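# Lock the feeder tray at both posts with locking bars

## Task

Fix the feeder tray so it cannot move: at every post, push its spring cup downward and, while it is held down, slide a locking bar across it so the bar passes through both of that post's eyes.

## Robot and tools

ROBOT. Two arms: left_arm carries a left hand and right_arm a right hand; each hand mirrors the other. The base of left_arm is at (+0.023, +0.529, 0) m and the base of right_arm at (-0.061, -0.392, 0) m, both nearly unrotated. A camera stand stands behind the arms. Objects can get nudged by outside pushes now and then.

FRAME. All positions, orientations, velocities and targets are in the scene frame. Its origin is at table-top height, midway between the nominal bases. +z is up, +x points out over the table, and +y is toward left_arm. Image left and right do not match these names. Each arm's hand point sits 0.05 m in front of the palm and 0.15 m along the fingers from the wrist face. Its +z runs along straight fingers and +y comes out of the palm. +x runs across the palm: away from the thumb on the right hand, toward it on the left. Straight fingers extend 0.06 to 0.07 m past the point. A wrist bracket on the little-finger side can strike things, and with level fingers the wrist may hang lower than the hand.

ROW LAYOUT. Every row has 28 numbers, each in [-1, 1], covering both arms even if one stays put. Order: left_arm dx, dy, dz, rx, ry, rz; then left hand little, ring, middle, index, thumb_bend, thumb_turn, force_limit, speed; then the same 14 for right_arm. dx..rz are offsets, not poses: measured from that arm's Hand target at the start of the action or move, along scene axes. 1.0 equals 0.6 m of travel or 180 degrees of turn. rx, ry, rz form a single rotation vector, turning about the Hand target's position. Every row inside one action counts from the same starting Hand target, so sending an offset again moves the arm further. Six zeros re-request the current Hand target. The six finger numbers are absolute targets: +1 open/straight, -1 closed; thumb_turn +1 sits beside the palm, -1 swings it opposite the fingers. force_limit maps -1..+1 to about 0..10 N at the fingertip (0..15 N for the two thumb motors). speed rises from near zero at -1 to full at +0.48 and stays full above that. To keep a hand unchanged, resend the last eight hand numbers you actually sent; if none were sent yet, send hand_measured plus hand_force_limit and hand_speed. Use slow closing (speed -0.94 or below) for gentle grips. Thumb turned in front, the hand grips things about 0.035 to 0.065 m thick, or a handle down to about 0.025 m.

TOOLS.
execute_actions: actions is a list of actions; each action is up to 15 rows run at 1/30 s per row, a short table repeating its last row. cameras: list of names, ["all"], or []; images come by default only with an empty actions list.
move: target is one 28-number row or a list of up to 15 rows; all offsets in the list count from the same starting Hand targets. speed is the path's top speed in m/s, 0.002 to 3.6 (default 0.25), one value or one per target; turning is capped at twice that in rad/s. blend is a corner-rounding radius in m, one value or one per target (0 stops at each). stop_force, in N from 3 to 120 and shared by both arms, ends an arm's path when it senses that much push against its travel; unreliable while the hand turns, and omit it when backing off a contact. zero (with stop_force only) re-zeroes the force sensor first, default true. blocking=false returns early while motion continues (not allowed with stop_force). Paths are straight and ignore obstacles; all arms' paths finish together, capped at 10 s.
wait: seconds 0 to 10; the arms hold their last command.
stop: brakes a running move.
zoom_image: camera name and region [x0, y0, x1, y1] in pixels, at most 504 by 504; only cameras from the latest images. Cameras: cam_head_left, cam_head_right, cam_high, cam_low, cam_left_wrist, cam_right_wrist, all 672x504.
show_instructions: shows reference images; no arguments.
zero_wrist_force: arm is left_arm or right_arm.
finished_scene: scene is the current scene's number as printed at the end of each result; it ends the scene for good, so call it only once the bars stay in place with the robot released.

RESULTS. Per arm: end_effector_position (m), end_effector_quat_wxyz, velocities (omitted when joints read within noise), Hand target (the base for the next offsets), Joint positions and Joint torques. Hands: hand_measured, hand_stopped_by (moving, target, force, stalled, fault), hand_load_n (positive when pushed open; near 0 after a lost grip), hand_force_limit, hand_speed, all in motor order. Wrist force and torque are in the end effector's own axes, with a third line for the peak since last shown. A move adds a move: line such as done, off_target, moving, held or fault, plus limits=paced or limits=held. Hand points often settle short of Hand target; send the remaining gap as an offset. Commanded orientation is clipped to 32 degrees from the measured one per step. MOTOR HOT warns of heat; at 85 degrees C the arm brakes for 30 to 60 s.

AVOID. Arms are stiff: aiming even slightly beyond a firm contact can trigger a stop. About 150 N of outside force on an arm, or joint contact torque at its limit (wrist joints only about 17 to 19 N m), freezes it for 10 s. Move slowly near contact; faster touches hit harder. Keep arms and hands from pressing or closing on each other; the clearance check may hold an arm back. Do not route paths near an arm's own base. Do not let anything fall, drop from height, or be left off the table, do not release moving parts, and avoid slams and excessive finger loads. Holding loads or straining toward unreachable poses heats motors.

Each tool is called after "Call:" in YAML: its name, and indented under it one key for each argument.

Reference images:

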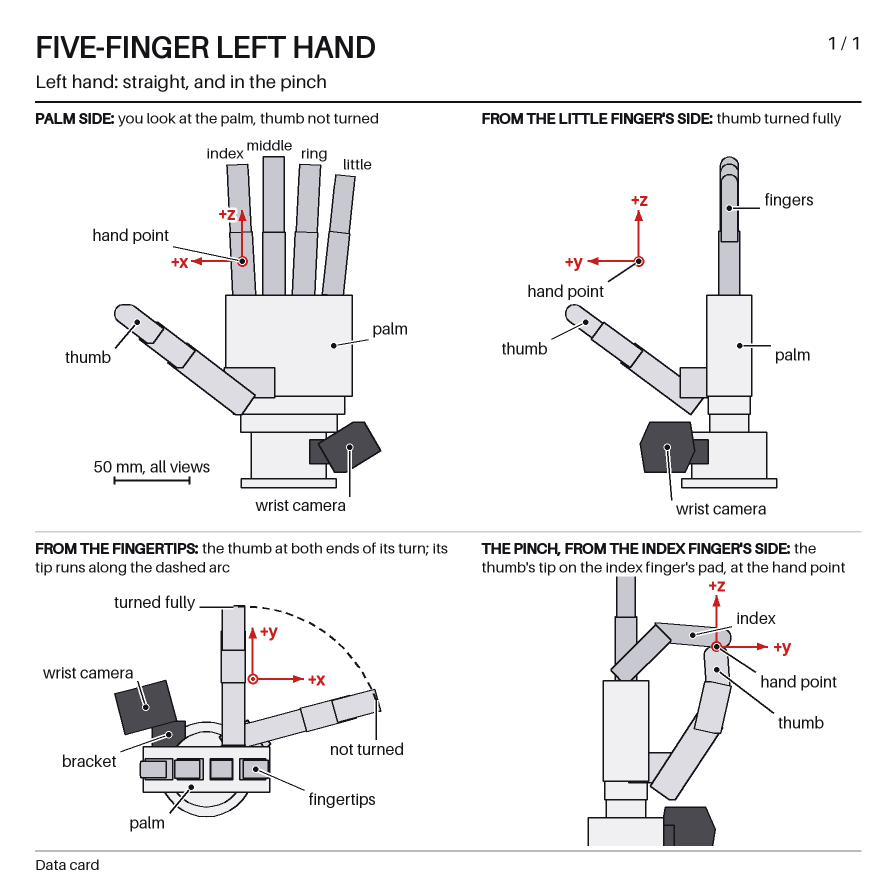

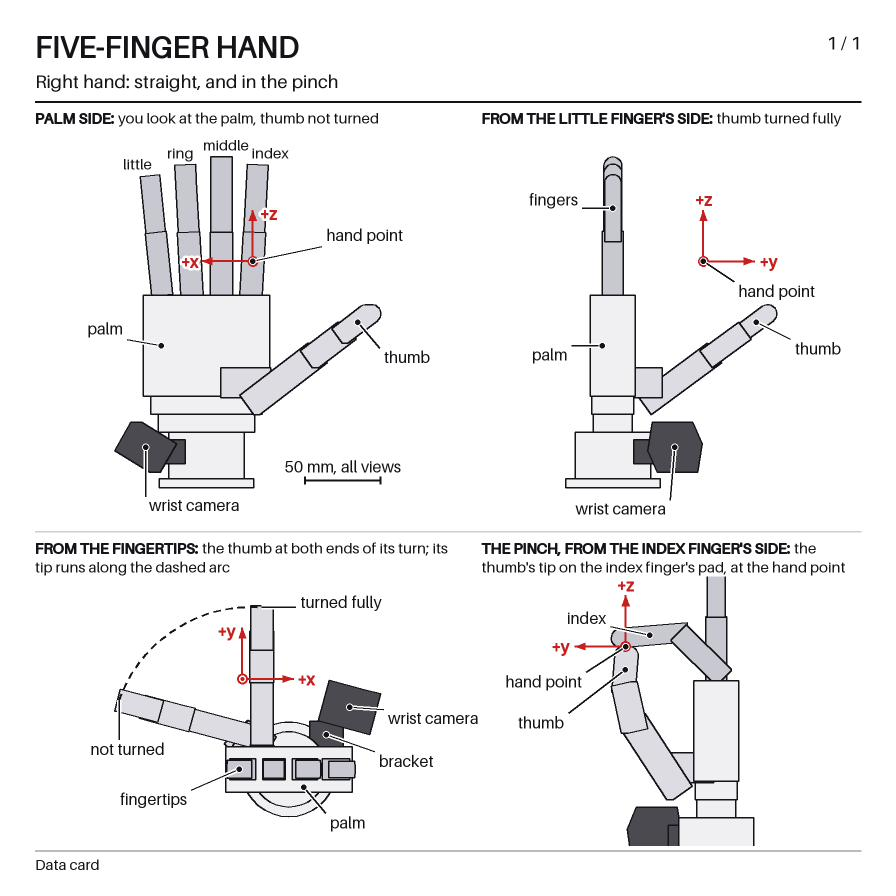

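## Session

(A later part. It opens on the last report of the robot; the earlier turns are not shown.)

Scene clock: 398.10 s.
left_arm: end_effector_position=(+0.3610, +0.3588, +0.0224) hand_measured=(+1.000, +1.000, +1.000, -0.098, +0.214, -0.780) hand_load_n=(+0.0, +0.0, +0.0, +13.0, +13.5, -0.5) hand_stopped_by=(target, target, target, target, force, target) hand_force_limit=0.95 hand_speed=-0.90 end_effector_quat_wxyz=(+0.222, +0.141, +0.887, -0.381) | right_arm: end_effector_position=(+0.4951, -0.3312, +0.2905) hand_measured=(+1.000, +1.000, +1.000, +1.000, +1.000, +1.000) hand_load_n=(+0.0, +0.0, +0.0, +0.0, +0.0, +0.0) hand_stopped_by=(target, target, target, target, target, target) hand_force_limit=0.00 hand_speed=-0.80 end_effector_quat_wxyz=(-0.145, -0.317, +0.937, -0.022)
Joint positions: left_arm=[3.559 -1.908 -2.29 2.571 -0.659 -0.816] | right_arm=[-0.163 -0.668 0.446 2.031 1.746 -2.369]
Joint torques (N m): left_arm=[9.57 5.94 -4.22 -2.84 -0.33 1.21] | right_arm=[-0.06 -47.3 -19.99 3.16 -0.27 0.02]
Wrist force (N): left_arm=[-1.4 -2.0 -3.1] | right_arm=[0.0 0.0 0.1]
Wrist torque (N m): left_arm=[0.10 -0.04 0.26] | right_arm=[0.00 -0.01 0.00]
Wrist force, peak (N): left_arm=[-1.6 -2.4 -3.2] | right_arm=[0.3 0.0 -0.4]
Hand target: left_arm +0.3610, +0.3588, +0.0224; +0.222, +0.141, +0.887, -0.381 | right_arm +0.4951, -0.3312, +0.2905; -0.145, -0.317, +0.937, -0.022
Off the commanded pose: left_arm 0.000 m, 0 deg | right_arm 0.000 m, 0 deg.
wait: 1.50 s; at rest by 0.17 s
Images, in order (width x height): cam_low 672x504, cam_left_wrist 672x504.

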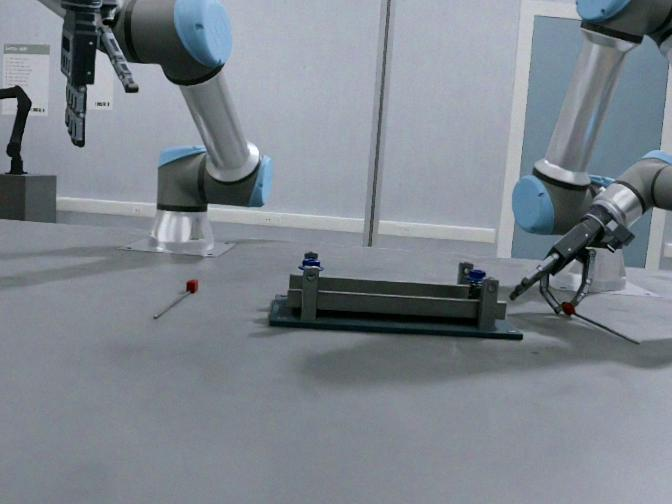

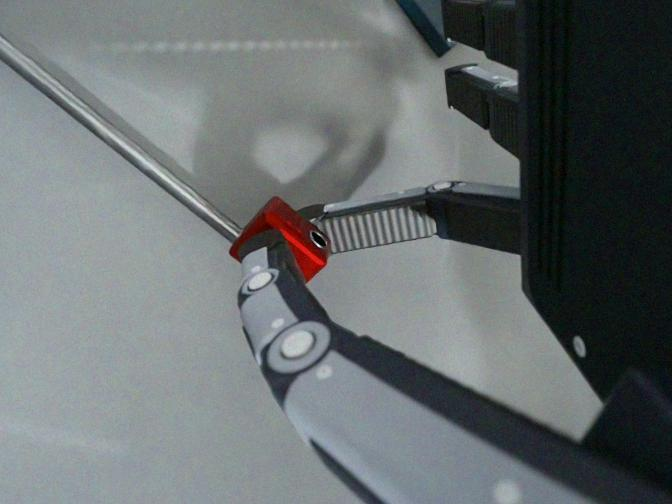

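Call:
move:
  target: [0,0,0.1333,0,0,0,1,1,1,-0.1,0.05,-0.78,0.95,-0.9,0,0,0,0,0,0,1,1,1,1,1,1,0,-0.8]
  speed: 0.05
  cameras: ["cam_left_wrist","cam_low"]

Call:
zoom_image:
  camera: "cam_low"
  region: [530, 200, 650, 350]

Scene clock: 405.80 s.
left_arm: end_effector_position=(+0.3610, +0.3588, +0.1023) hand_measured=(+1.000, +1.000, +1.000, -0.098, +0.214, -0.780) hand_load_n=(+0.0, +0.0, +0.0, +10.5, +8.0, +0.0) hand_stopped_by=(target, target, target, target, force, target) hand_force_limit=0.95 hand_speed=-0.90 end_effector_quat_wxyz=(+0.222, +0.141, +0.887, -0.381) | right_arm: end_effector_position=(+0.4951, -0.3312, +0.2905) hand_measured=(+1.000, +1.000, +1.000, +1.000, +1.000, +1.000) hand_load_n=(+0.0, +0.0, +0.0, +0.0, +0.0, +0.0) hand_stopped_by=(target, target, target, target, target, target) hand_force_limit=0.00 hand_speed=-0.80 end_effector_quat_wxyz=(-0.145, -0.317, +0.937, -0.022)
Joint positions: left_arm=[3.559 -1.713 -2.228 2.314 -0.659 -0.816] | right_arm=[-0.163 -0.668 0.446 2.031 1.746 -2.369]
Joint torques (N m): left_arm=[8.98 35.16 24.51 -5.05 -0.3 1.08] | right_arm=[0.02 -46.96 -19.96 3.03 -0.23 0.06]
Wrist force (N): left_arm=[0.2 0.8 1.1] | right_arm=[0.1 -0.1 -0.1]
Wrist torque (N m): left_arm=[0.17 0.01 0.22] | right_arm=[-0.01 -0.01 0.01]
Wrist force, peak (N): left_arm=[-1.6 -2.5 -3.3] | right_arm=[0.5 0.1 -0.2]
Hand target: left_arm +0.3610, +0.3588, +0.1024; +0.222, +0.141, +0.887, -0.381 | right_arm +0.4951, -0.3312, +0.2905; -0.145, -0.317, +0.937, -0.022
Off the commanded pose: left_arm 0.000 m, 0 deg | right_arm 0.000 m, 0 deg.
move: done
Images, in order (width x height): cam_low 672x504, cam_left_wrist 672x504.

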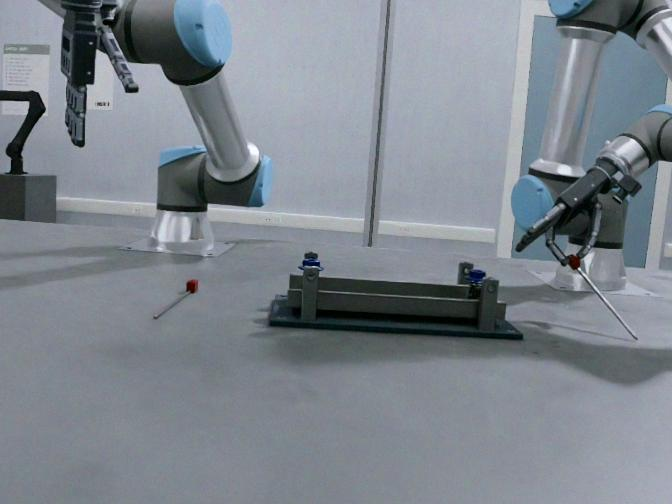

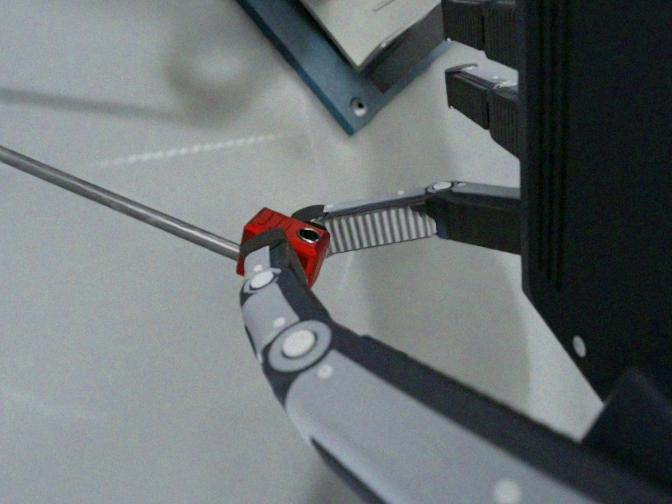

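Scaled by 3.360 from the camera's 672x504 image, which has a finer 960x720 frame.

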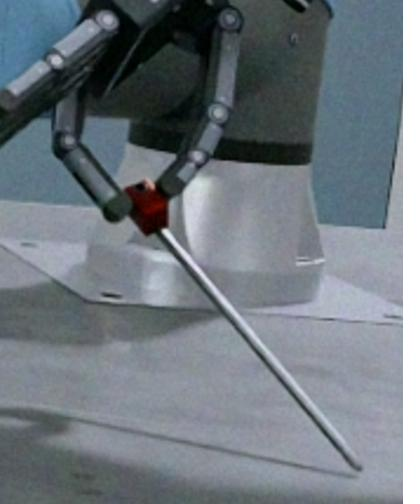

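Call:
move:
  target: [0,0,0,0,0,0,1,1,1,-0.1,0.0,-0.78,1,-0.92,0,0,0,0,0,0,1,1,1,1,1,1,0,-0.8]
  speed: 0.05

Call:
wait:
  seconds: 1.5
  cameras: ["cam_left_wrist","cam_low"]

Scene clock: 433.70 s.
left_arm: end_effector_position=(+0.3610, +0.3588, +0.1024) hand_measured=(+1.000, +1.000, +1.000, -0.098, +0.172, -0.780) hand_load_n=(+0.0, +0.0, +0.0, +18.5, +14.5, +1.0) hand_stopped_by=(target, target, target, target, force, target) hand_force_limit=1.00 hand_speed=-0.92 end_effector_quat_wxyz=(+0.222, +0.141, +0.887, -0.381) | right_arm: end_effector_position=(+0.4951, -0.3312, +0.2905) hand_measured=(+1.000, +1.000, +1.000, +1.000, +1.000, +1.000) hand_load_n=(+0.0, +0.0, +0.0, +0.0, +0.0, +0.0) hand_stopped_by=(target, target, target, target, target, target) hand_force_limit=0.00 hand_speed=-0.80 end_effector_quat_wxyz=(-0.145, -0.317, +0.937, -0.022)
Joint positions: left_arm=[3.559 -1.713 -2.228 2.314 -0.659 -0.816] | right_arm=[-0.163 -0.668 0.446 2.031 1.746 -2.369]
Joint torques (N m): left_arm=[9.54 34.94 25.43 -5.34 -0.31 1.29] | right_arm=[-0.43 -46.56 -20.09 3.15 -0.29 0.07]
Wrist force (N): left_arm=[0.3 0.7 0.9] | right_arm=[0.2 0.0 -0.1]
Wrist torque (N m): left_arm=[0.18 -0.01 0.23] | right_arm=[0.00 -0.03 0.01]
Wrist force, peak (N): left_arm=[0.4 0.9 1.3] | right_arm=[0.2 0.4 -0.3]
Hand target: left_arm +0.3610, +0.3588, +0.1024; +0.222, +0.141, +0.887, -0.381 | right_arm +0.4951, -0.3312, +0.2905; -0.145, -0.317, +0.937, -0.022
Off the commanded pose: left_arm 0.000 m, 0 deg | right_arm 0.000 m, 0 deg.
move: done

Scene clock: 435.20 s.
left_arm: end_effector_position=(+0.3610, +0.3588, +0.1024) hand_measured=(+1.000, +1.000, +1.000, -0.098, +0.172, -0.780) hand_load_n=(+0.0, +0.0, +0.0, +18.5, +14.5, +1.0) hand_stopped_by=(target, target, target, target, force, target) hand_force_limit=1.00 hand_speed=-0.92 end_effector_quat_wxyz=(+0.222, +0.141, +0.887, -0.381) | right_arm: end_effector_position=(+0.4951, -0.3312, +0.2905) hand_measured=(+1.000, +1.000, +1.000, +1.000, +1.000, +1.000) hand_load_n=(+0.0, +0.0, +0.0, +0.0, +0.0, +0.0) hand_stopped_by=(target, target, target, target, target, target) hand_force_limit=0.00 hand_speed=-0.80 end_effector_quat_wxyz=(-0.145, -0.317, +0.937, -0.022)
Joint positions: left_arm=[3.559 -1.713 -2.228 2.314 -0.659 -0.816] | right_arm=[-0.163 -0.668 0.446 2.031 1.746 -2.369]
Joint torques (N m): left_arm=[8.81 35.5 24.24 -5.35 -0.36 1.27] | right_arm=[-0.38 -47.14 -20.12 3.08 -0.33 0.09]
Wrist force (N): left_arm=[0.3 0.8 1.1] | right_arm=[0.1 -0.1 -0.1]
Wrist torque (N m): left_arm=[0.17 -0.02 0.23] | right_arm=[0.00 -0.01 0.01]
Wrist force, peak (N): left_arm=[0.5 0.8 1.3] | right_arm=[0.2 0.3 -0.3]
Hand target: left_arm +0.3610, +0.3588, +0.1024; +0.222, +0.141, +0.887, -0.381 | right_arm +0.4951, -0.3312, +0.2905; -0.145, -0.317, +0.937, -0.022
Off the commanded pose: left_arm 0.000 m, 0 deg | right_arm 0.000 m, 0 deg.
wait: 1.50 s; at rest by 0.17 s
Images, in order (width x height): cam_low 672x504, cam_left_wrist 672x504.

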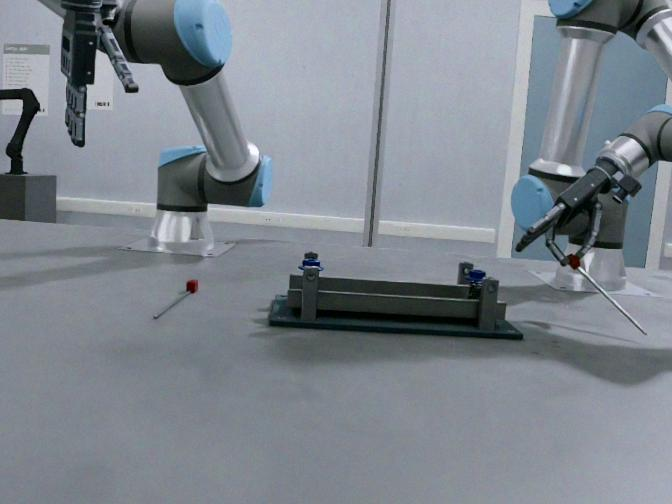

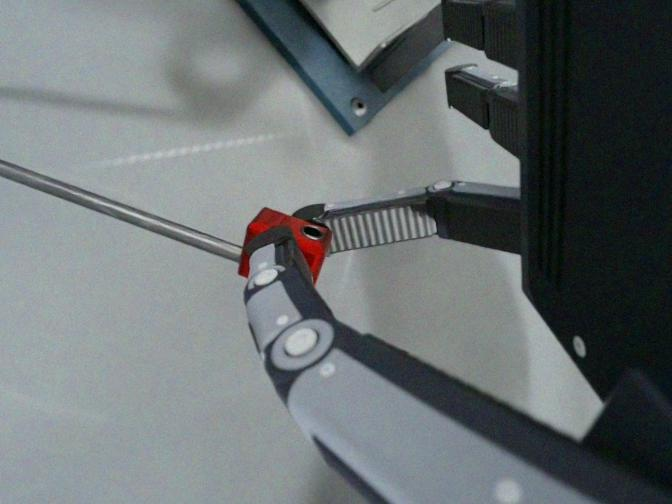

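Call:
wait:
  seconds: 0.1
  cameras: ["cam_low","cam_left_wrist","cam_high"]

Call:
zoom_image:
  camera: "cam_low"
  region: [430, 150, 650, 350]

Scene clock: 473.90 s.
left_arm: end_effector_position=(+0.3610, +0.3588, +0.1024) hand_measured=(+1.000, +1.000, +1.000, -0.098, +0.172, -0.780) hand_load_n=(+0.0, +0.0, -0.5, +18.5, +14.5, +0.5) hand_stopped_by=(target, target, target, target, force, target) hand_force_limit=1.00 hand_speed=-0.92 end_effector_quat_wxyz=(+0.222, +0.141, +0.887, -0.381) | right_arm: end_effector_position=(+0.4951, -0.3312, +0.2905) hand_measured=(+1.000, +1.000, +1.000, +1.000, +1.000, +1.000) hand_load_n=(+0.0, +0.0, +0.0, +0.0, +0.0, +0.0) hand_stopped_by=(target, target, target, target, target, target) hand_force_limit=0.00 hand_speed=-0.80 end_effector_quat_wxyz=(-0.145, -0.317, +0.937, -0.022)
Joint positions: left_arm=[3.559 -1.713 -2.228 2.314 -0.659 -0.816] | right_arm=[-0.163 -0.668 0.446 2.031 1.746 -2.369]
Joint torques (N m): left_arm=[8.72 34.77 24.18 -5.35 -0.17 1.34] | right_arm=[-0.3 -47.6 -20.32 3.13 -0.33 0.05]
Wrist force (N): left_arm=[0.3 0.8 1.0] | right_arm=[0.1 -0.1 0.1]
Wrist torque (N m): left_arm=[0.18 -0.01 0.23] | right_arm=[-0.01 -0.02 0.00]
Wrist force, peak (N): left_arm=[0.3 0.7 1.3] | right_arm=[0.2 -0.2 -0.4]
Hand target: left_arm +0.3610, +0.3588, +0.1024; +0.222, +0.141, +0.887, -0.381 | right_arm +0.4951, -0.3312, +0.2905; -0.145, -0.317, +0.937, -0.022
Off the commanded pose: left_arm 0.000 m, 0 deg | right_arm 0.000 m, 0 deg.
wait: 0.10 s; at rest from the start
Images, in order (width x height): cam_high 672x504, cam_low 672x504, cam_left_wrist 672x504.

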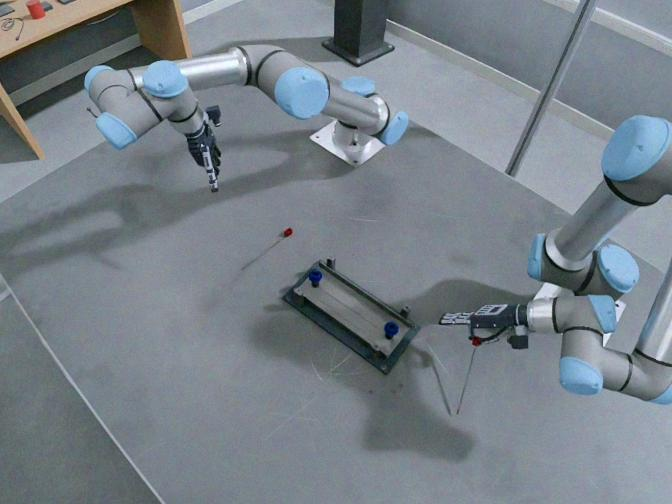

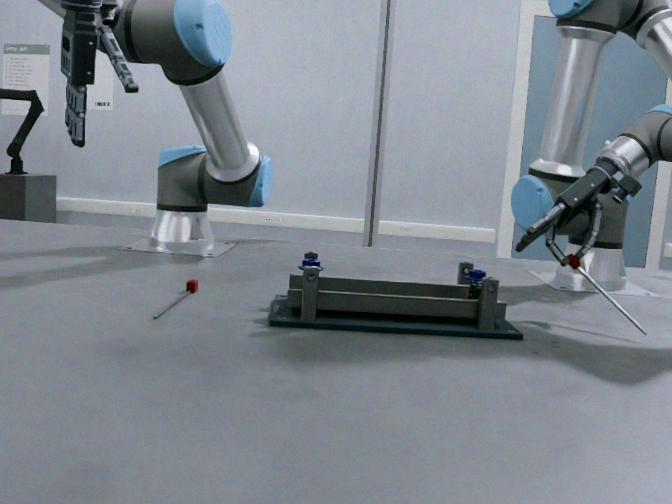

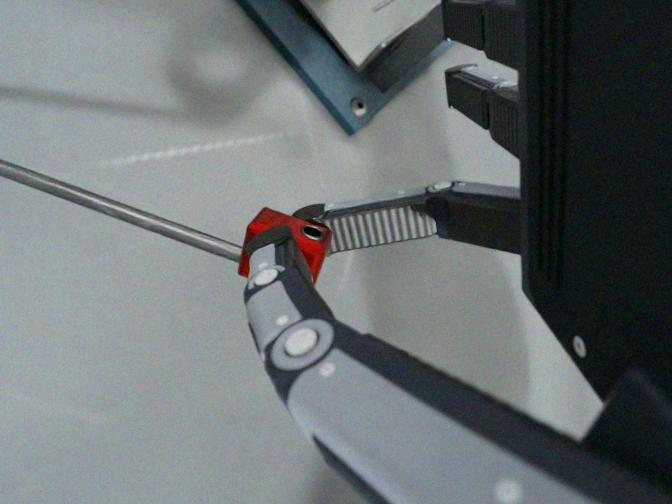

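Scaled by 2.291 from the camera's 672x504 image, which has a finer 960x720 frame.

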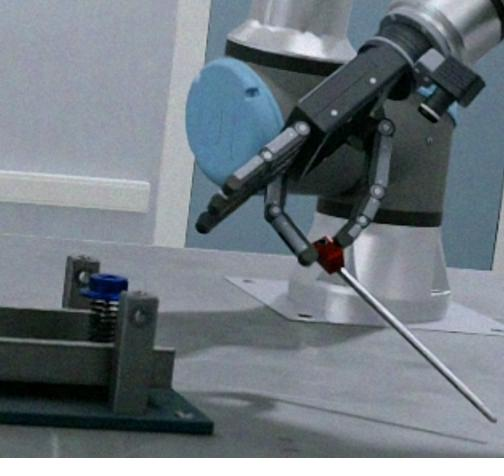

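Call:
move:
  target:
    - [0,0,-0.1323,0,0,0,1,1,1,-0.1,0.0,-0.78,1,-0.92,0,0,0,0,0,0,1,1,1,1,1,1,0,-0.8]
    - [0,0,0,0,0,0,1,1,1,-0.1,0.0,-0.78,1,-0.92,0,0,0,0,0,0,1,1,1,1,1,1,0,-0.8]
  speed: 0.04
  cameras: ["cam_low","cam_left_wrist"]

Call:
zoom_image:
  camera: "cam_low"
  region: [430, 150, 650, 350]

Scene clock: 491.40 s.
left_arm: end_effector_position=(+0.3610, +0.3588, +0.1023) hand_measured=(+1.000, +1.000, +1.000, -0.098, +0.172, -0.780) hand_load_n=(+0.0, +0.0, +0.0, +19.0, +12.5, -3.5) hand_stopped_by=(target, target, target, target, force, target) hand_force_limit=1.00 hand_speed=-0.92 end_effector_quat_wxyz=(+0.222, +0.141, +0.887, -0.381) | right_arm: end_effector_position=(+0.4951, -0.3312, +0.2905) hand_measured=(+1.000, +1.000, +1.000, +1.000, +1.000, +1.000) hand_load_n=(+0.0, +0.0, +0.0, +0.0, +0.0, +0.0) hand_stopped_by=(target, target, target, target, target, target) hand_force_limit=0.00 hand_speed=-0.80 end_effector_quat_wxyz=(-0.145, -0.317, +0.937, -0.022)
Joint positions: left_arm=[3.559 -1.713 -2.228 2.314 -0.659 -0.816] | right_arm=[-0.163 -0.668 0.446 2.031 1.746 -2.369]
Joint torques (N m): left_arm=[9.49 36.06 25.08 -5.48 0.42 1.28] | right_arm=[-0.68 -46.99 -20.64 3.08 -0.42 0.09]
Wrist force (N): left_arm=[0.3 0.8 1.0] | right_arm=[-0.2 0.0 -0.2]
Wrist torque (N m): left_arm=[0.16 -0.01 0.23] | right_arm=[0.01 0.03 -0.01]
Wrist force, peak (N): left_arm=[0.3 0.9 1.2] | right_arm=[0.3 0.0 -0.4]
Hand target: left_arm +0.3610, +0.3588, +0.1024; +0.222, +0.141, +0.887, -0.381 | right_arm +0.4951, -0.3312, +0.2905; -0.145, -0.317, +0.937, -0.022
Off the commanded pose: left_arm 0.000 m, 0 deg | right_arm 0.000 m, 0 deg.
move: done
Images, in order (width x height): cam_low 672x504, cam_left_wrist 672x504.

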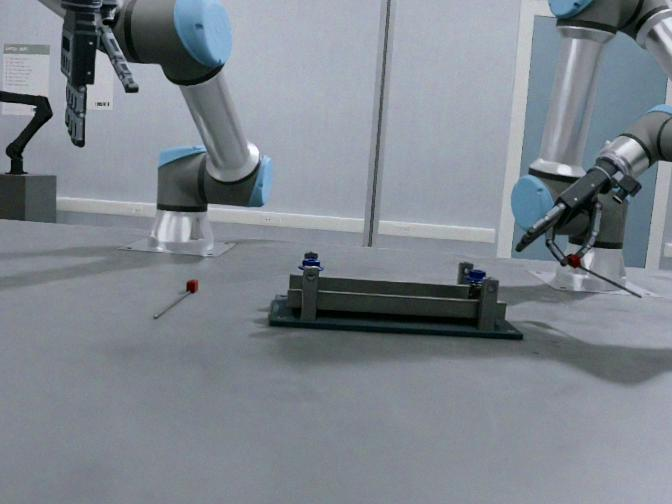

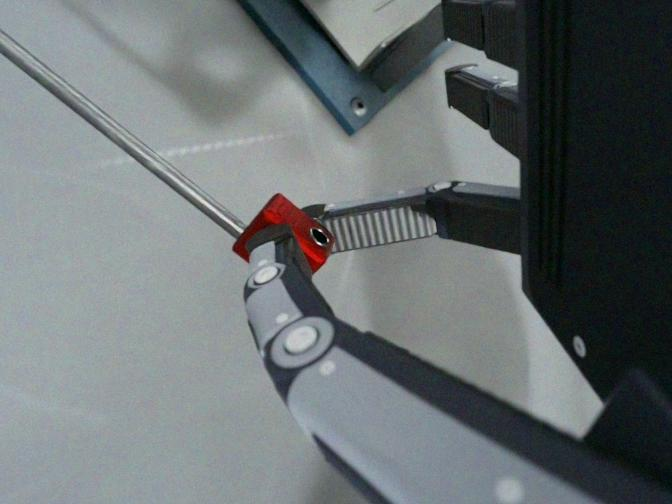

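Scaled by 2.291 from the camera's 672x504 image, which has a finer 960x720 frame.

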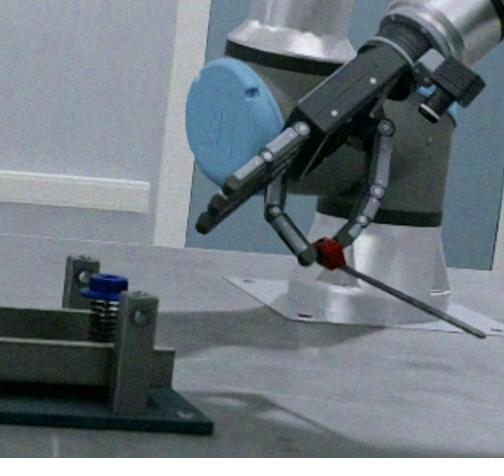

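Call:
move:
  target: [-0.285,-0.515,0.0967,0,-0.0278,-0.0444,1,1,1,-0.1,0.0,-0.78,1,-0.92,-0.1267,0.4967,-0.0842,0.0378,-0.0371,0.2925,1,1,1,1,1,1,0,-0.8]
  speed: 0.15
  cameras: ["cam_low","cam_left_wrist","cam_right_wrist"]

Scene clock: 576.47 s.
left_arm: end_effector_position=(+0.1900, +0.0499, +0.1604) hand_measured=(+1.000, +1.000, +1.000, -0.098, +0.172, -0.780) hand_load_n=(+0.0, +0.0, +0.0, +19.0, +12.5, -4.0) hand_stopped_by=(target, target, target, target, force, target) hand_force_limit=1.00 hand_speed=-0.92 end_effector_quat_wxyz=(+0.233, +0.219, +0.864, -0.389) | right_arm: end_effector_position=(+0.4190, -0.0332, +0.2400) hand_measured=(+1.000, +1.000, +1.000, +1.000, +1.000, +1.000) hand_load_n=(+0.0, +0.0, +0.0, +0.0, +0.0, +0.0) hand_stopped_by=(target, target, target, target, target, target) hand_force_limit=0.00 hand_speed=-0.80 end_effector_quat_wxyz=(+0.049, +0.705, -0.706, +0.048)
Joint positions: left_arm=[2.271 -1.606 -1.927 2.862 -1.248 -2.107] | right_arm=[0.389 -0.584 0.353 1.854 1.698 -2.751]
Joint torques (N m): left_arm=[-10.12 4.77 34.28 -2.57 -1.34 -1.39] | right_arm=[7.71 -28.34 -35.55 5.05 1.8 -1.78]
Wrist force (N): left_arm=[0.6 0.6 1.4] | right_arm=[-0.1 0.1 -0.1]
Wrist torque (N m): left_arm=[0.11 -0.03 0.23] | right_arm=[0.03 0.01 0.10]
Wrist force, peak (N): left_arm=[0.1 2.3 0.5] | right_arm=[1.4 -2.3 0.1]
Hand target: left_arm +0.1900, +0.0498, +0.1604; +0.233, +0.219, +0.864, -0.389 | right_arm +0.4190, -0.0331, +0.2400; +0.049, +0.705, -0.706, +0.048
Off the commanded pose: left_arm 0.000 m, 0 deg | right_arm 0.000 m, 0 deg.
move: done
Images, in order (width x height): cam_low 672x504, cam_left_wrist 672x504, cam_right_wrist 672x504.

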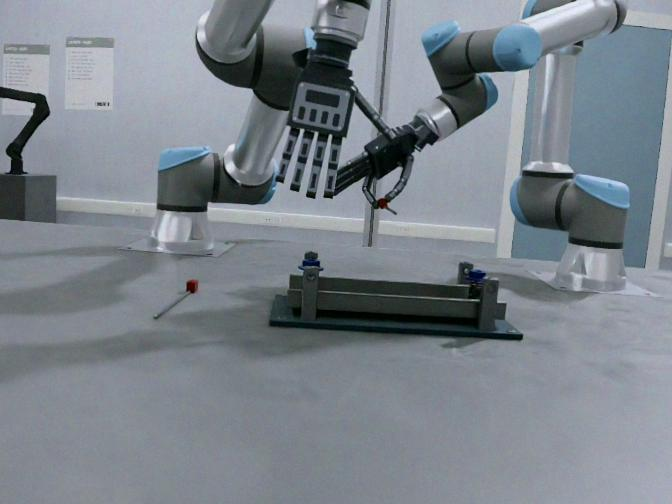

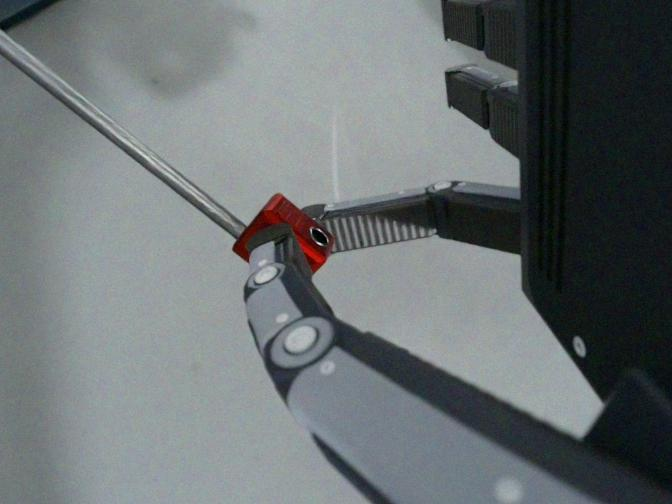

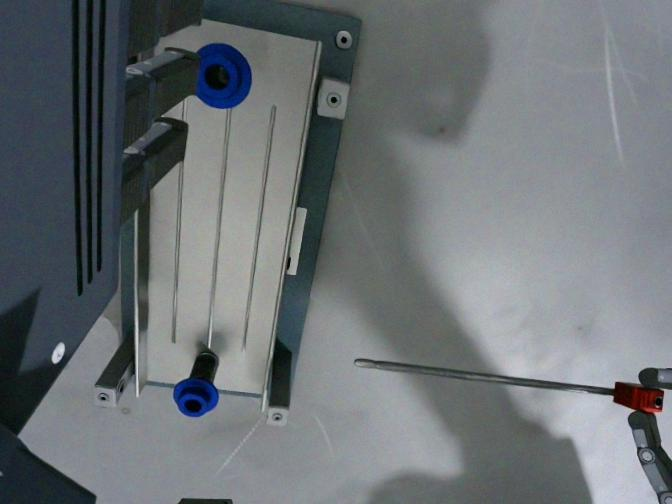

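Call:
move:
  target: [0,0,0,0,0,0,1,1,1,-0.1,0.0,-0.78,1,-0.92,0,0,-0.1167,0,0,0,1,1,1,1,1,1,0,-0.8]
  speed: 0.1
  cameras: ["cam_low","cam_right_wrist"]

Call:
zoom_image:
  camera: "cam_low"
  region: [230, 170, 430, 320]

Scene clock: 619.60 s.
left_arm: end_effector_position=(+0.1900, +0.0498, +0.1604) hand_measured=(+1.000, +1.000, +1.000, -0.098, +0.172, -0.780) hand_load_n=(+0.0, +0.0, +0.0, +19.0, +12.5, -3.5) hand_stopped_by=(target, target, target, target, force, target) hand_force_limit=1.00 hand_speed=-0.92 end_effector_quat_wxyz=(+0.233, +0.219, +0.864, -0.389) | right_arm: end_effector_position=(+0.4190, -0.0331, +0.1700) hand_measured=(+1.000, +1.000, +1.000, +1.000, +1.000, +1.000) hand_load_n=(+0.5, +0.0, +0.0, +0.0, +0.0, +0.0) hand_stopped_by=(target, target, target, target, target, target) hand_force_limit=0.00 hand_speed=-0.80 end_effector_quat_wxyz=(+0.049, +0.705, -0.706, +0.048)
Joint positions: left_arm=[2.271 -1.606 -1.927 2.862 -1.248 -2.108] | right_arm=[0.389 -0.627 0.614 1.636 1.698 -2.752]
Joint torques (N m): left_arm=[-11.05 4.05 34.44 -2.62 -1.26 -1.4] | right_arm=[-7.95 -69.89 -1.67 0.79 -2.27 1.18]
Wrist force (N): left_arm=[0.6 0.6 1.2] | right_arm=[-0.4 0.0 -0.1]
Wrist torque (N m): left_arm=[0.12 -0.04 0.23] | right_arm=[0.01 0.04 0.08]
Wrist force, peak (N): left_arm=[0.3 0.6 1.6] | right_arm=[-0.4 -0.1 -1.1]
Hand target: left_arm +0.1900, +0.0498, +0.1604; +0.233, +0.219, +0.864, -0.389 | right_arm +0.4190, -0.0331, +0.1699; +0.049, +0.705, -0.706, +0.048
Off the commanded pose: left_arm 0.000 m, 0 deg | right_arm 0.000 m, 0 deg.
move: done
Images, in order (width x height): cam_low 672x504, cam_right_wrist 672x504.

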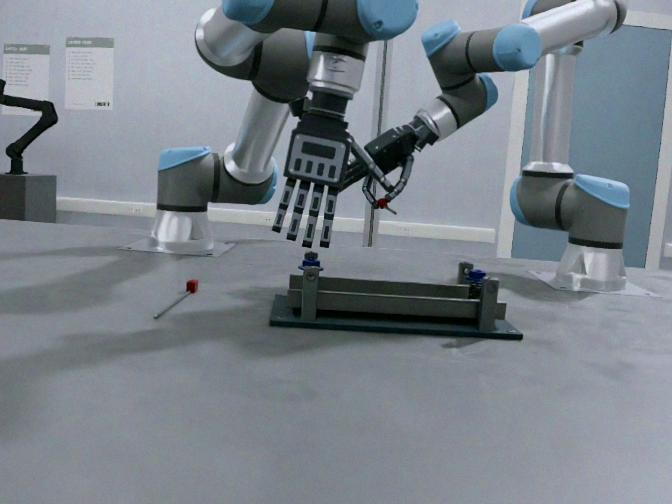

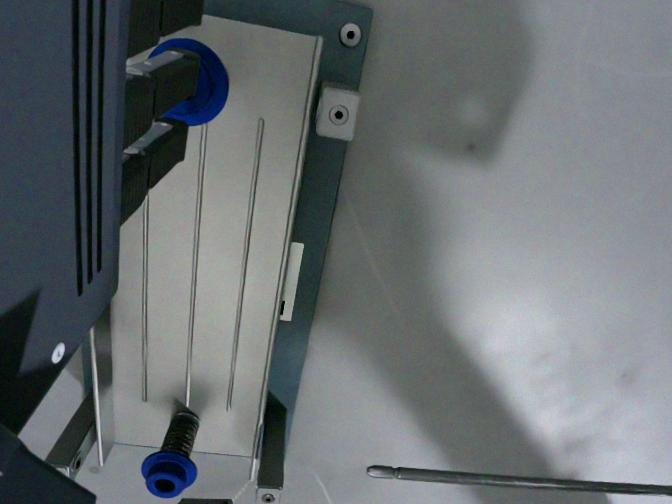

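Scaled by 2.520 from the camera's 672x504 image, which has a finer 960x720 frame.

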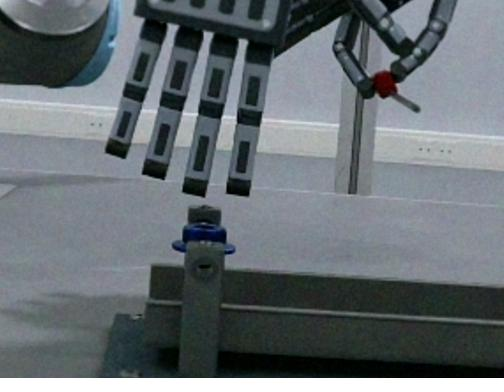

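Call:
move:
  target: [0,0,0,0,0,0,1,1,1,-0.1,0.0,-0.78,1,-0.92,0.0308,-0.014,-0.01,0,0,0,1,1,1,1,1,1,0,-0.8]
  speed: 0.06
  cameras: ["cam_low","cam_right_wrist"]

Call:
zoom_image:
  camera: "cam_low"
  region: [270, 210, 370, 290]

Scene clock: 652.77 s.
left_arm: end_effector_position=(+0.1900, +0.0498, +0.1604) hand_measured=(+1.000, +1.000, +1.000, -0.098, +0.172, -0.780) hand_load_n=(+0.0, +0.0, +0.0, +19.0, +12.5, -4.0) hand_stopped_by=(target, target, target, target, force, target) hand_force_limit=1.00 hand_speed=-0.92 end_effector_quat_wxyz=(+0.233, +0.219, +0.864, -0.389) | right_arm: end_effector_position=(+0.4375, -0.0415, +0.1640) hand_measured=(+1.000, +1.000, +1.000, +1.000, +1.000, +1.000) hand_load_n=(+0.0, +0.0, +0.0, +0.0, +0.0, +0.0) hand_stopped_by=(target, target, target, target, target, target) hand_force_limit=0.00 hand_speed=-0.80 end_effector_quat_wxyz=(+0.049, +0.705, -0.706, +0.048) end_effector_velocity=(+0.001, +0.000, +0.000) end_effector_angular_velocity=(+0.001, -0.003, +0.000)
Joint positions: left_arm=[2.271 -1.606 -1.927 2.862 -1.248 -2.108] | right_arm=[0.366 -0.58 0.54 1.66 1.699 -2.774]
Joint velocities: left_arm=[within noise] | right_arm=[0 0.002 -0.005 0.001 0 0]
Joint torques (N m): left_arm=[-10.52 4.93 34.18 -2.49 -1.13 -1.32] | right_arm=[-7.59 -28.51 -36.45 5.11 2.67 -1.81]
Wrist force (N): left_arm=[0.5 0.6 1.3] | right_arm=[-0.2 0.1 -0.2]
Wrist torque (N m): left_arm=[0.12 -0.03 0.22] | right_arm=[0.03 0.01 0.09]
Wrist force, peak (N): left_arm=[0.4 0.8 1.4] | right_arm=[-1.0 0.7 -0.2]
Hand target: left_arm +0.1900, +0.0498, +0.1604; +0.233, +0.219, +0.864, -0.389 | right_arm +0.4375, -0.0415, +0.1639; +0.049, +0.705, -0.706, +0.048
Off the commanded pose: left_arm 0.000 m, 0 deg | right_arm 0.000 m, 0 deg.
move: done
Images, in order (width x height): cam_low 672x504, cam_right_wrist 672x504.

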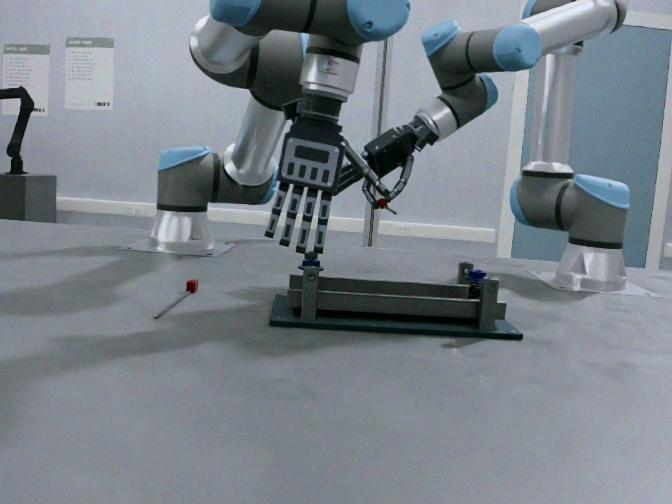

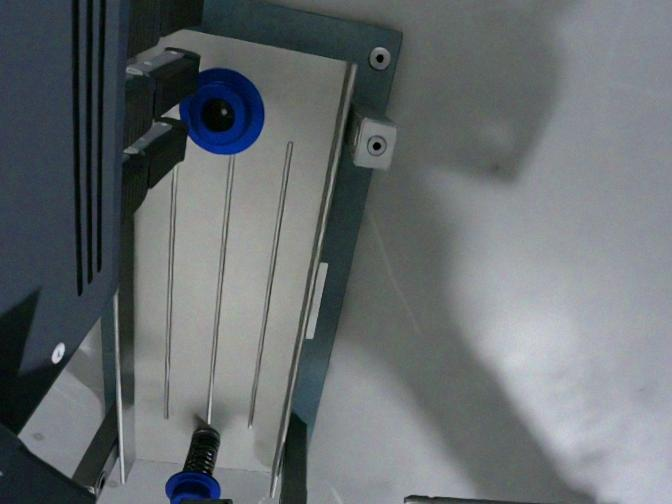

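Scaled by 5.040 from the camera's 672x504 image, which has a finer 960x720 frame.

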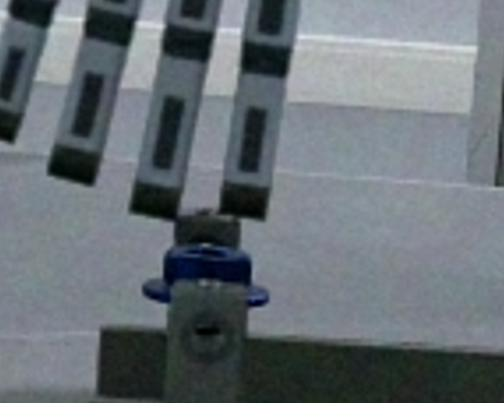

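Call:
move:
  target:
    - [0,0,0,0,0,0,1,1,1,-0.1,0.0,-0.78,1,-0.92,0.0017,0.0033,0,0,0,0,1,1,1,1,1,1,0,-0.8]
    - [0,0,0,0,0,0,1,1,1,-0.1,0.0,-0.78,1,-0.92,0.0017,0.0033,-0.0302,0,0,0,1,1,1,1,1,1,0,-0.8]
  speed: 0.02
  stop_force: 15
  cameras: ["cam_low","cam_right_wrist"]

Call:
zoom_image:
  camera: "cam_low"
  region: [270, 210, 370, 290]

Scene clock: 674.37 s.
left_arm: end_effector_position=(+0.1900, +0.0498, +0.1604) hand_measured=(+1.000, +1.000, +1.000, -0.098, +0.172, -0.780) hand_load_n=(+0.0, +0.0, +0.5, +19.0, +12.5, -4.0) hand_stopped_by=(target, target, target, target, force, target) hand_force_limit=1.00 hand_speed=-0.92 end_effector_quat_wxyz=(+0.233, +0.219, +0.864, -0.389) | right_arm: end_effector_position=(+0.4385, -0.0396, +0.1458) hand_measured=(+1.000, +1.000, +1.000, +1.000, +1.000, +1.000) hand_load_n=(+0.0, +0.0, +0.0, +0.0, +0.0, +0.0) hand_stopped_by=(target, target, target, target, target, target) hand_force_limit=0.00 hand_speed=-0.80 end_effector_quat_wxyz=(+0.049, +0.705, -0.706, +0.048)
Joint positions: left_arm=[2.271 -1.606 -1.927 2.862 -1.248 -2.108] | right_arm=[0.369 -0.573 0.573 1.621 1.699 -2.772]
Joint torques (N m): left_arm=[-11.02 4.84 33.8 -2.45 -1.16 -1.09] | right_arm=[3.23 -68.8 -0.81 0.81 -2.12 1]
Wrist force (N): left_arm=[0.6 0.5 1.1] | right_arm=[-0.4 -1.4 -3.4]
Wrist torque (N m): left_arm=[0.12 -0.04 0.23] | right_arm=[0.29 0.04 0.08]
Wrist force, peak (N): left_arm=[0.6 0.8 1.3] | right_arm=[-0.3 -1.6 -3.9]
Hand target: left_arm +0.1900, +0.0498, +0.1604; +0.233, +0.219, +0.864, -0.389 | right_arm +0.4385, -0.0396, +0.1458; +0.049, +0.705, -0.706, +0.048
Off the commanded pose: left_arm 0.000 m, 0 deg | right_arm 0.000 m, 0 deg.
move: done
Images, in order (width x height): cam_low 672x504, cam_right_wrist 672x504.

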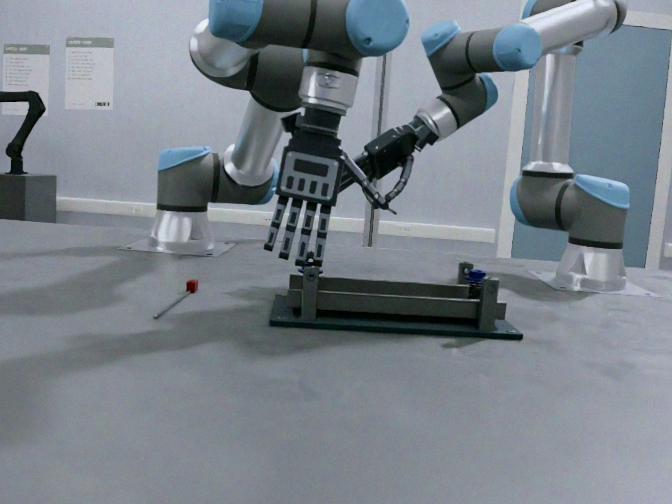

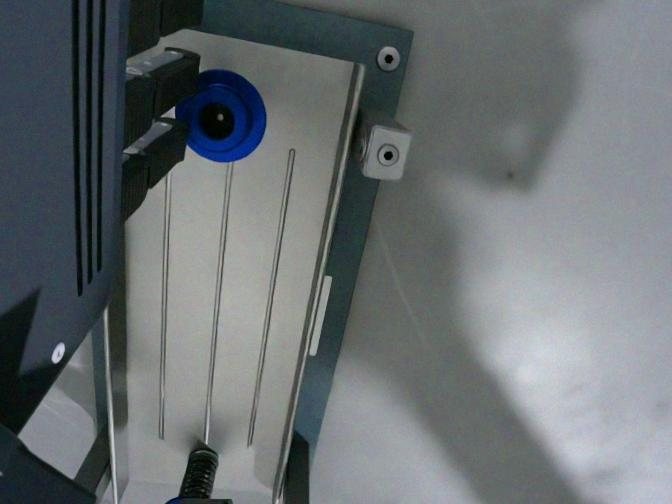

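Scaled by 5.040 from the camera's 672x504 image, which has a finer 960x720 frame.

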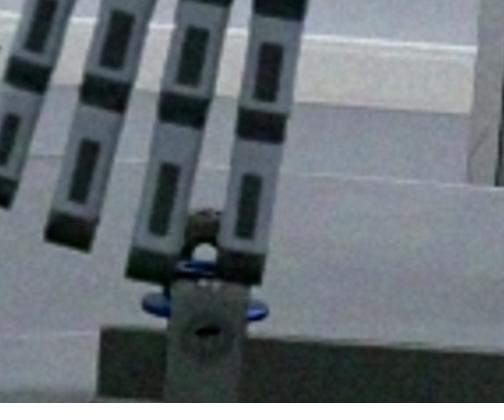

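Call:
move:
  target:
    - [0,0,0,0,0,0,1,1,1,-0.1,0.0,-0.78,1,-0.92,0,0,0.0167,0,0,0,1,1,1,1,1,1,0,-0.8]
    - [0,0,0,0,0,0,1,1,1,-0.1,0.0,-0.78,1,-0.92,0,0.0047,0.0167,0,0,0,1,1,1,1,1,1,0,-0.8]
  speed: 0.04

Call:
move:
  target: [0,0,0,0,0,0,1,1,1,-0.1,0.0,-0.78,1,-0.92,0,0,-0.0363,0,0,0,1,1,1,1,1,1,0,-0.8]
  speed: 0.02
  stop_force: 22
  cameras: ["cam_low","cam_right_wrist"]

Call:
zoom_image:
  camera: "cam_low"
  region: [270, 210, 370, 290]

Scene clock: 699.43 s.
left_arm: end_effector_position=(+0.1900, +0.0498, +0.1604) hand_measured=(+1.000, +1.000, +1.000, -0.098, +0.172, -0.780) hand_load_n=(+0.0, +0.0, +0.0, +19.0, +12.0, -4.0) hand_stopped_by=(target, target, target, target, force, target) hand_force_limit=1.00 hand_speed=-0.92 end_effector_quat_wxyz=(+0.233, +0.219, +0.864, -0.389) | right_arm: end_effector_position=(+0.4385, -0.0368, +0.1558) hand_measured=(+1.000, +1.000, +1.000, +1.000, +1.000, +1.000) hand_load_n=(+0.0, +0.0, +0.0, +0.0, +0.0, +0.0) hand_stopped_by=(target, target, target, target, target, target) hand_force_limit=0.00 hand_speed=-0.80 end_effector_quat_wxyz=(+0.049, +0.705, -0.706, +0.048)
Joint positions: left_arm=[2.271 -1.606 -1.927 2.862 -1.248 -2.108] | right_arm=[0.372 -0.565 0.533 1.654 1.699 -2.768]
Joint torques (N m): left_arm=[-10.37 4.66 34.85 -2.46 -1.28 -1.15] | right_arm=[7.63 -28.18 -36.92 4.98 -2.28 1.31]
Wrist force (N): left_arm=[0.5 0.5 1.2] | right_arm=[0.0 0.0 -0.1]
Wrist torque (N m): left_arm=[0.11 -0.03 0.23] | right_arm=[0.02 -0.03 0.11]
Wrist force, peak (N): left_arm=[0.4 0.8 1.4] | right_arm=[-0.2 -1.7 -4.1]
Hand target: left_arm +0.1900, +0.0498, +0.1604; +0.233, +0.219, +0.864, -0.389 | right_arm +0.4385, -0.0367, +0.1558; +0.049, +0.705, -0.706, +0.048
Off the commanded pose: left_arm 0.000 m, 0 deg | right_arm 0.000 m, 0 deg.
move: done

Scene clock: 701.63 s.
left_arm: end_effector_position=(+0.1900, +0.0498, +0.1604) hand_measured=(+1.000, +1.000, +1.000, -0.098, +0.172, -0.780) hand_load_n=(+0.0, +0.0, +0.0, +19.0, +12.5, -4.0) hand_stopped_by=(target, target, target, target, force, target) hand_force_limit=1.00 hand_speed=-0.92 end_effector_quat_wxyz=(+0.233, +0.219, +0.864, -0.389) | right_arm: end_effector_position=(+0.4385, -0.0367, +0.1341) hand_measured=(+1.000, +1.000, +1.000, +1.000, +1.000, +1.000) hand_load_n=(+0.0, +0.0, +0.0, +0.5, -0.5, +0.0) hand_stopped_by=(target, target, target, target, target, target) hand_force_limit=0.00 hand_speed=-0.80 end_effector_quat_wxyz=(+0.049, +0.705, -0.706, +0.048)
Joint positions: left_arm=[2.271 -1.606 -1.927 2.862 -1.248 -2.108] | right_arm=[0.373 -0.566 0.589 1.598 1.699 -2.768]
Joint torques (N m): left_arm=[-9.7 5.58 34.61 -2.34 -1.01 -1.06] | right_arm=[2.5 -24.96 -0.4 0.93 0.91 1.08]
Wrist force (N): left_arm=[0.4 0.6 1.3] | right_arm=[0.3 -2.7 -6.0]
Wrist torque (N m): left_arm=[0.11 -0.01 0.21] | right_arm=[0.49 0.05 0.12]
Wrist force, peak (N): left_arm=[0.4 0.5 1.6] | right_arm=[0.0 -3.4 -7.0]
Hand target: left_arm +0.1900, +0.0498, +0.1604; +0.233, +0.219, +0.864, -0.389 | right_arm +0.4385, -0.0367, +0.1341; +0.049, +0.705, -0.706, +0.048
Off the commanded pose: left_arm 0.000 m, 0 deg | right_arm 0.000 m, 0 deg.
move: done
Images, in order (width x height): cam_low 672x504, cam_right_wrist 672x504.

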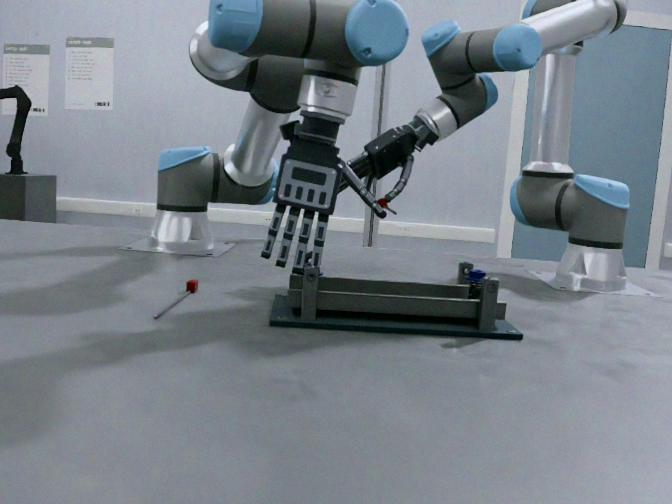

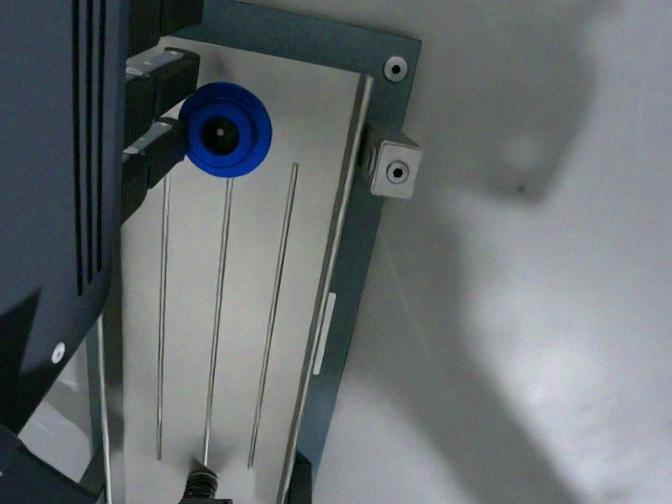

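Scaled by 5.040 from the camera's 672x504 image, which has a finer 960x720 frame.

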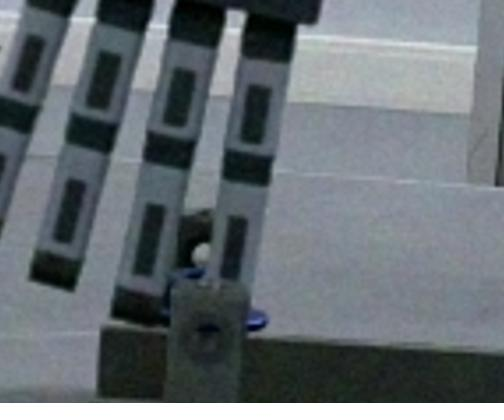

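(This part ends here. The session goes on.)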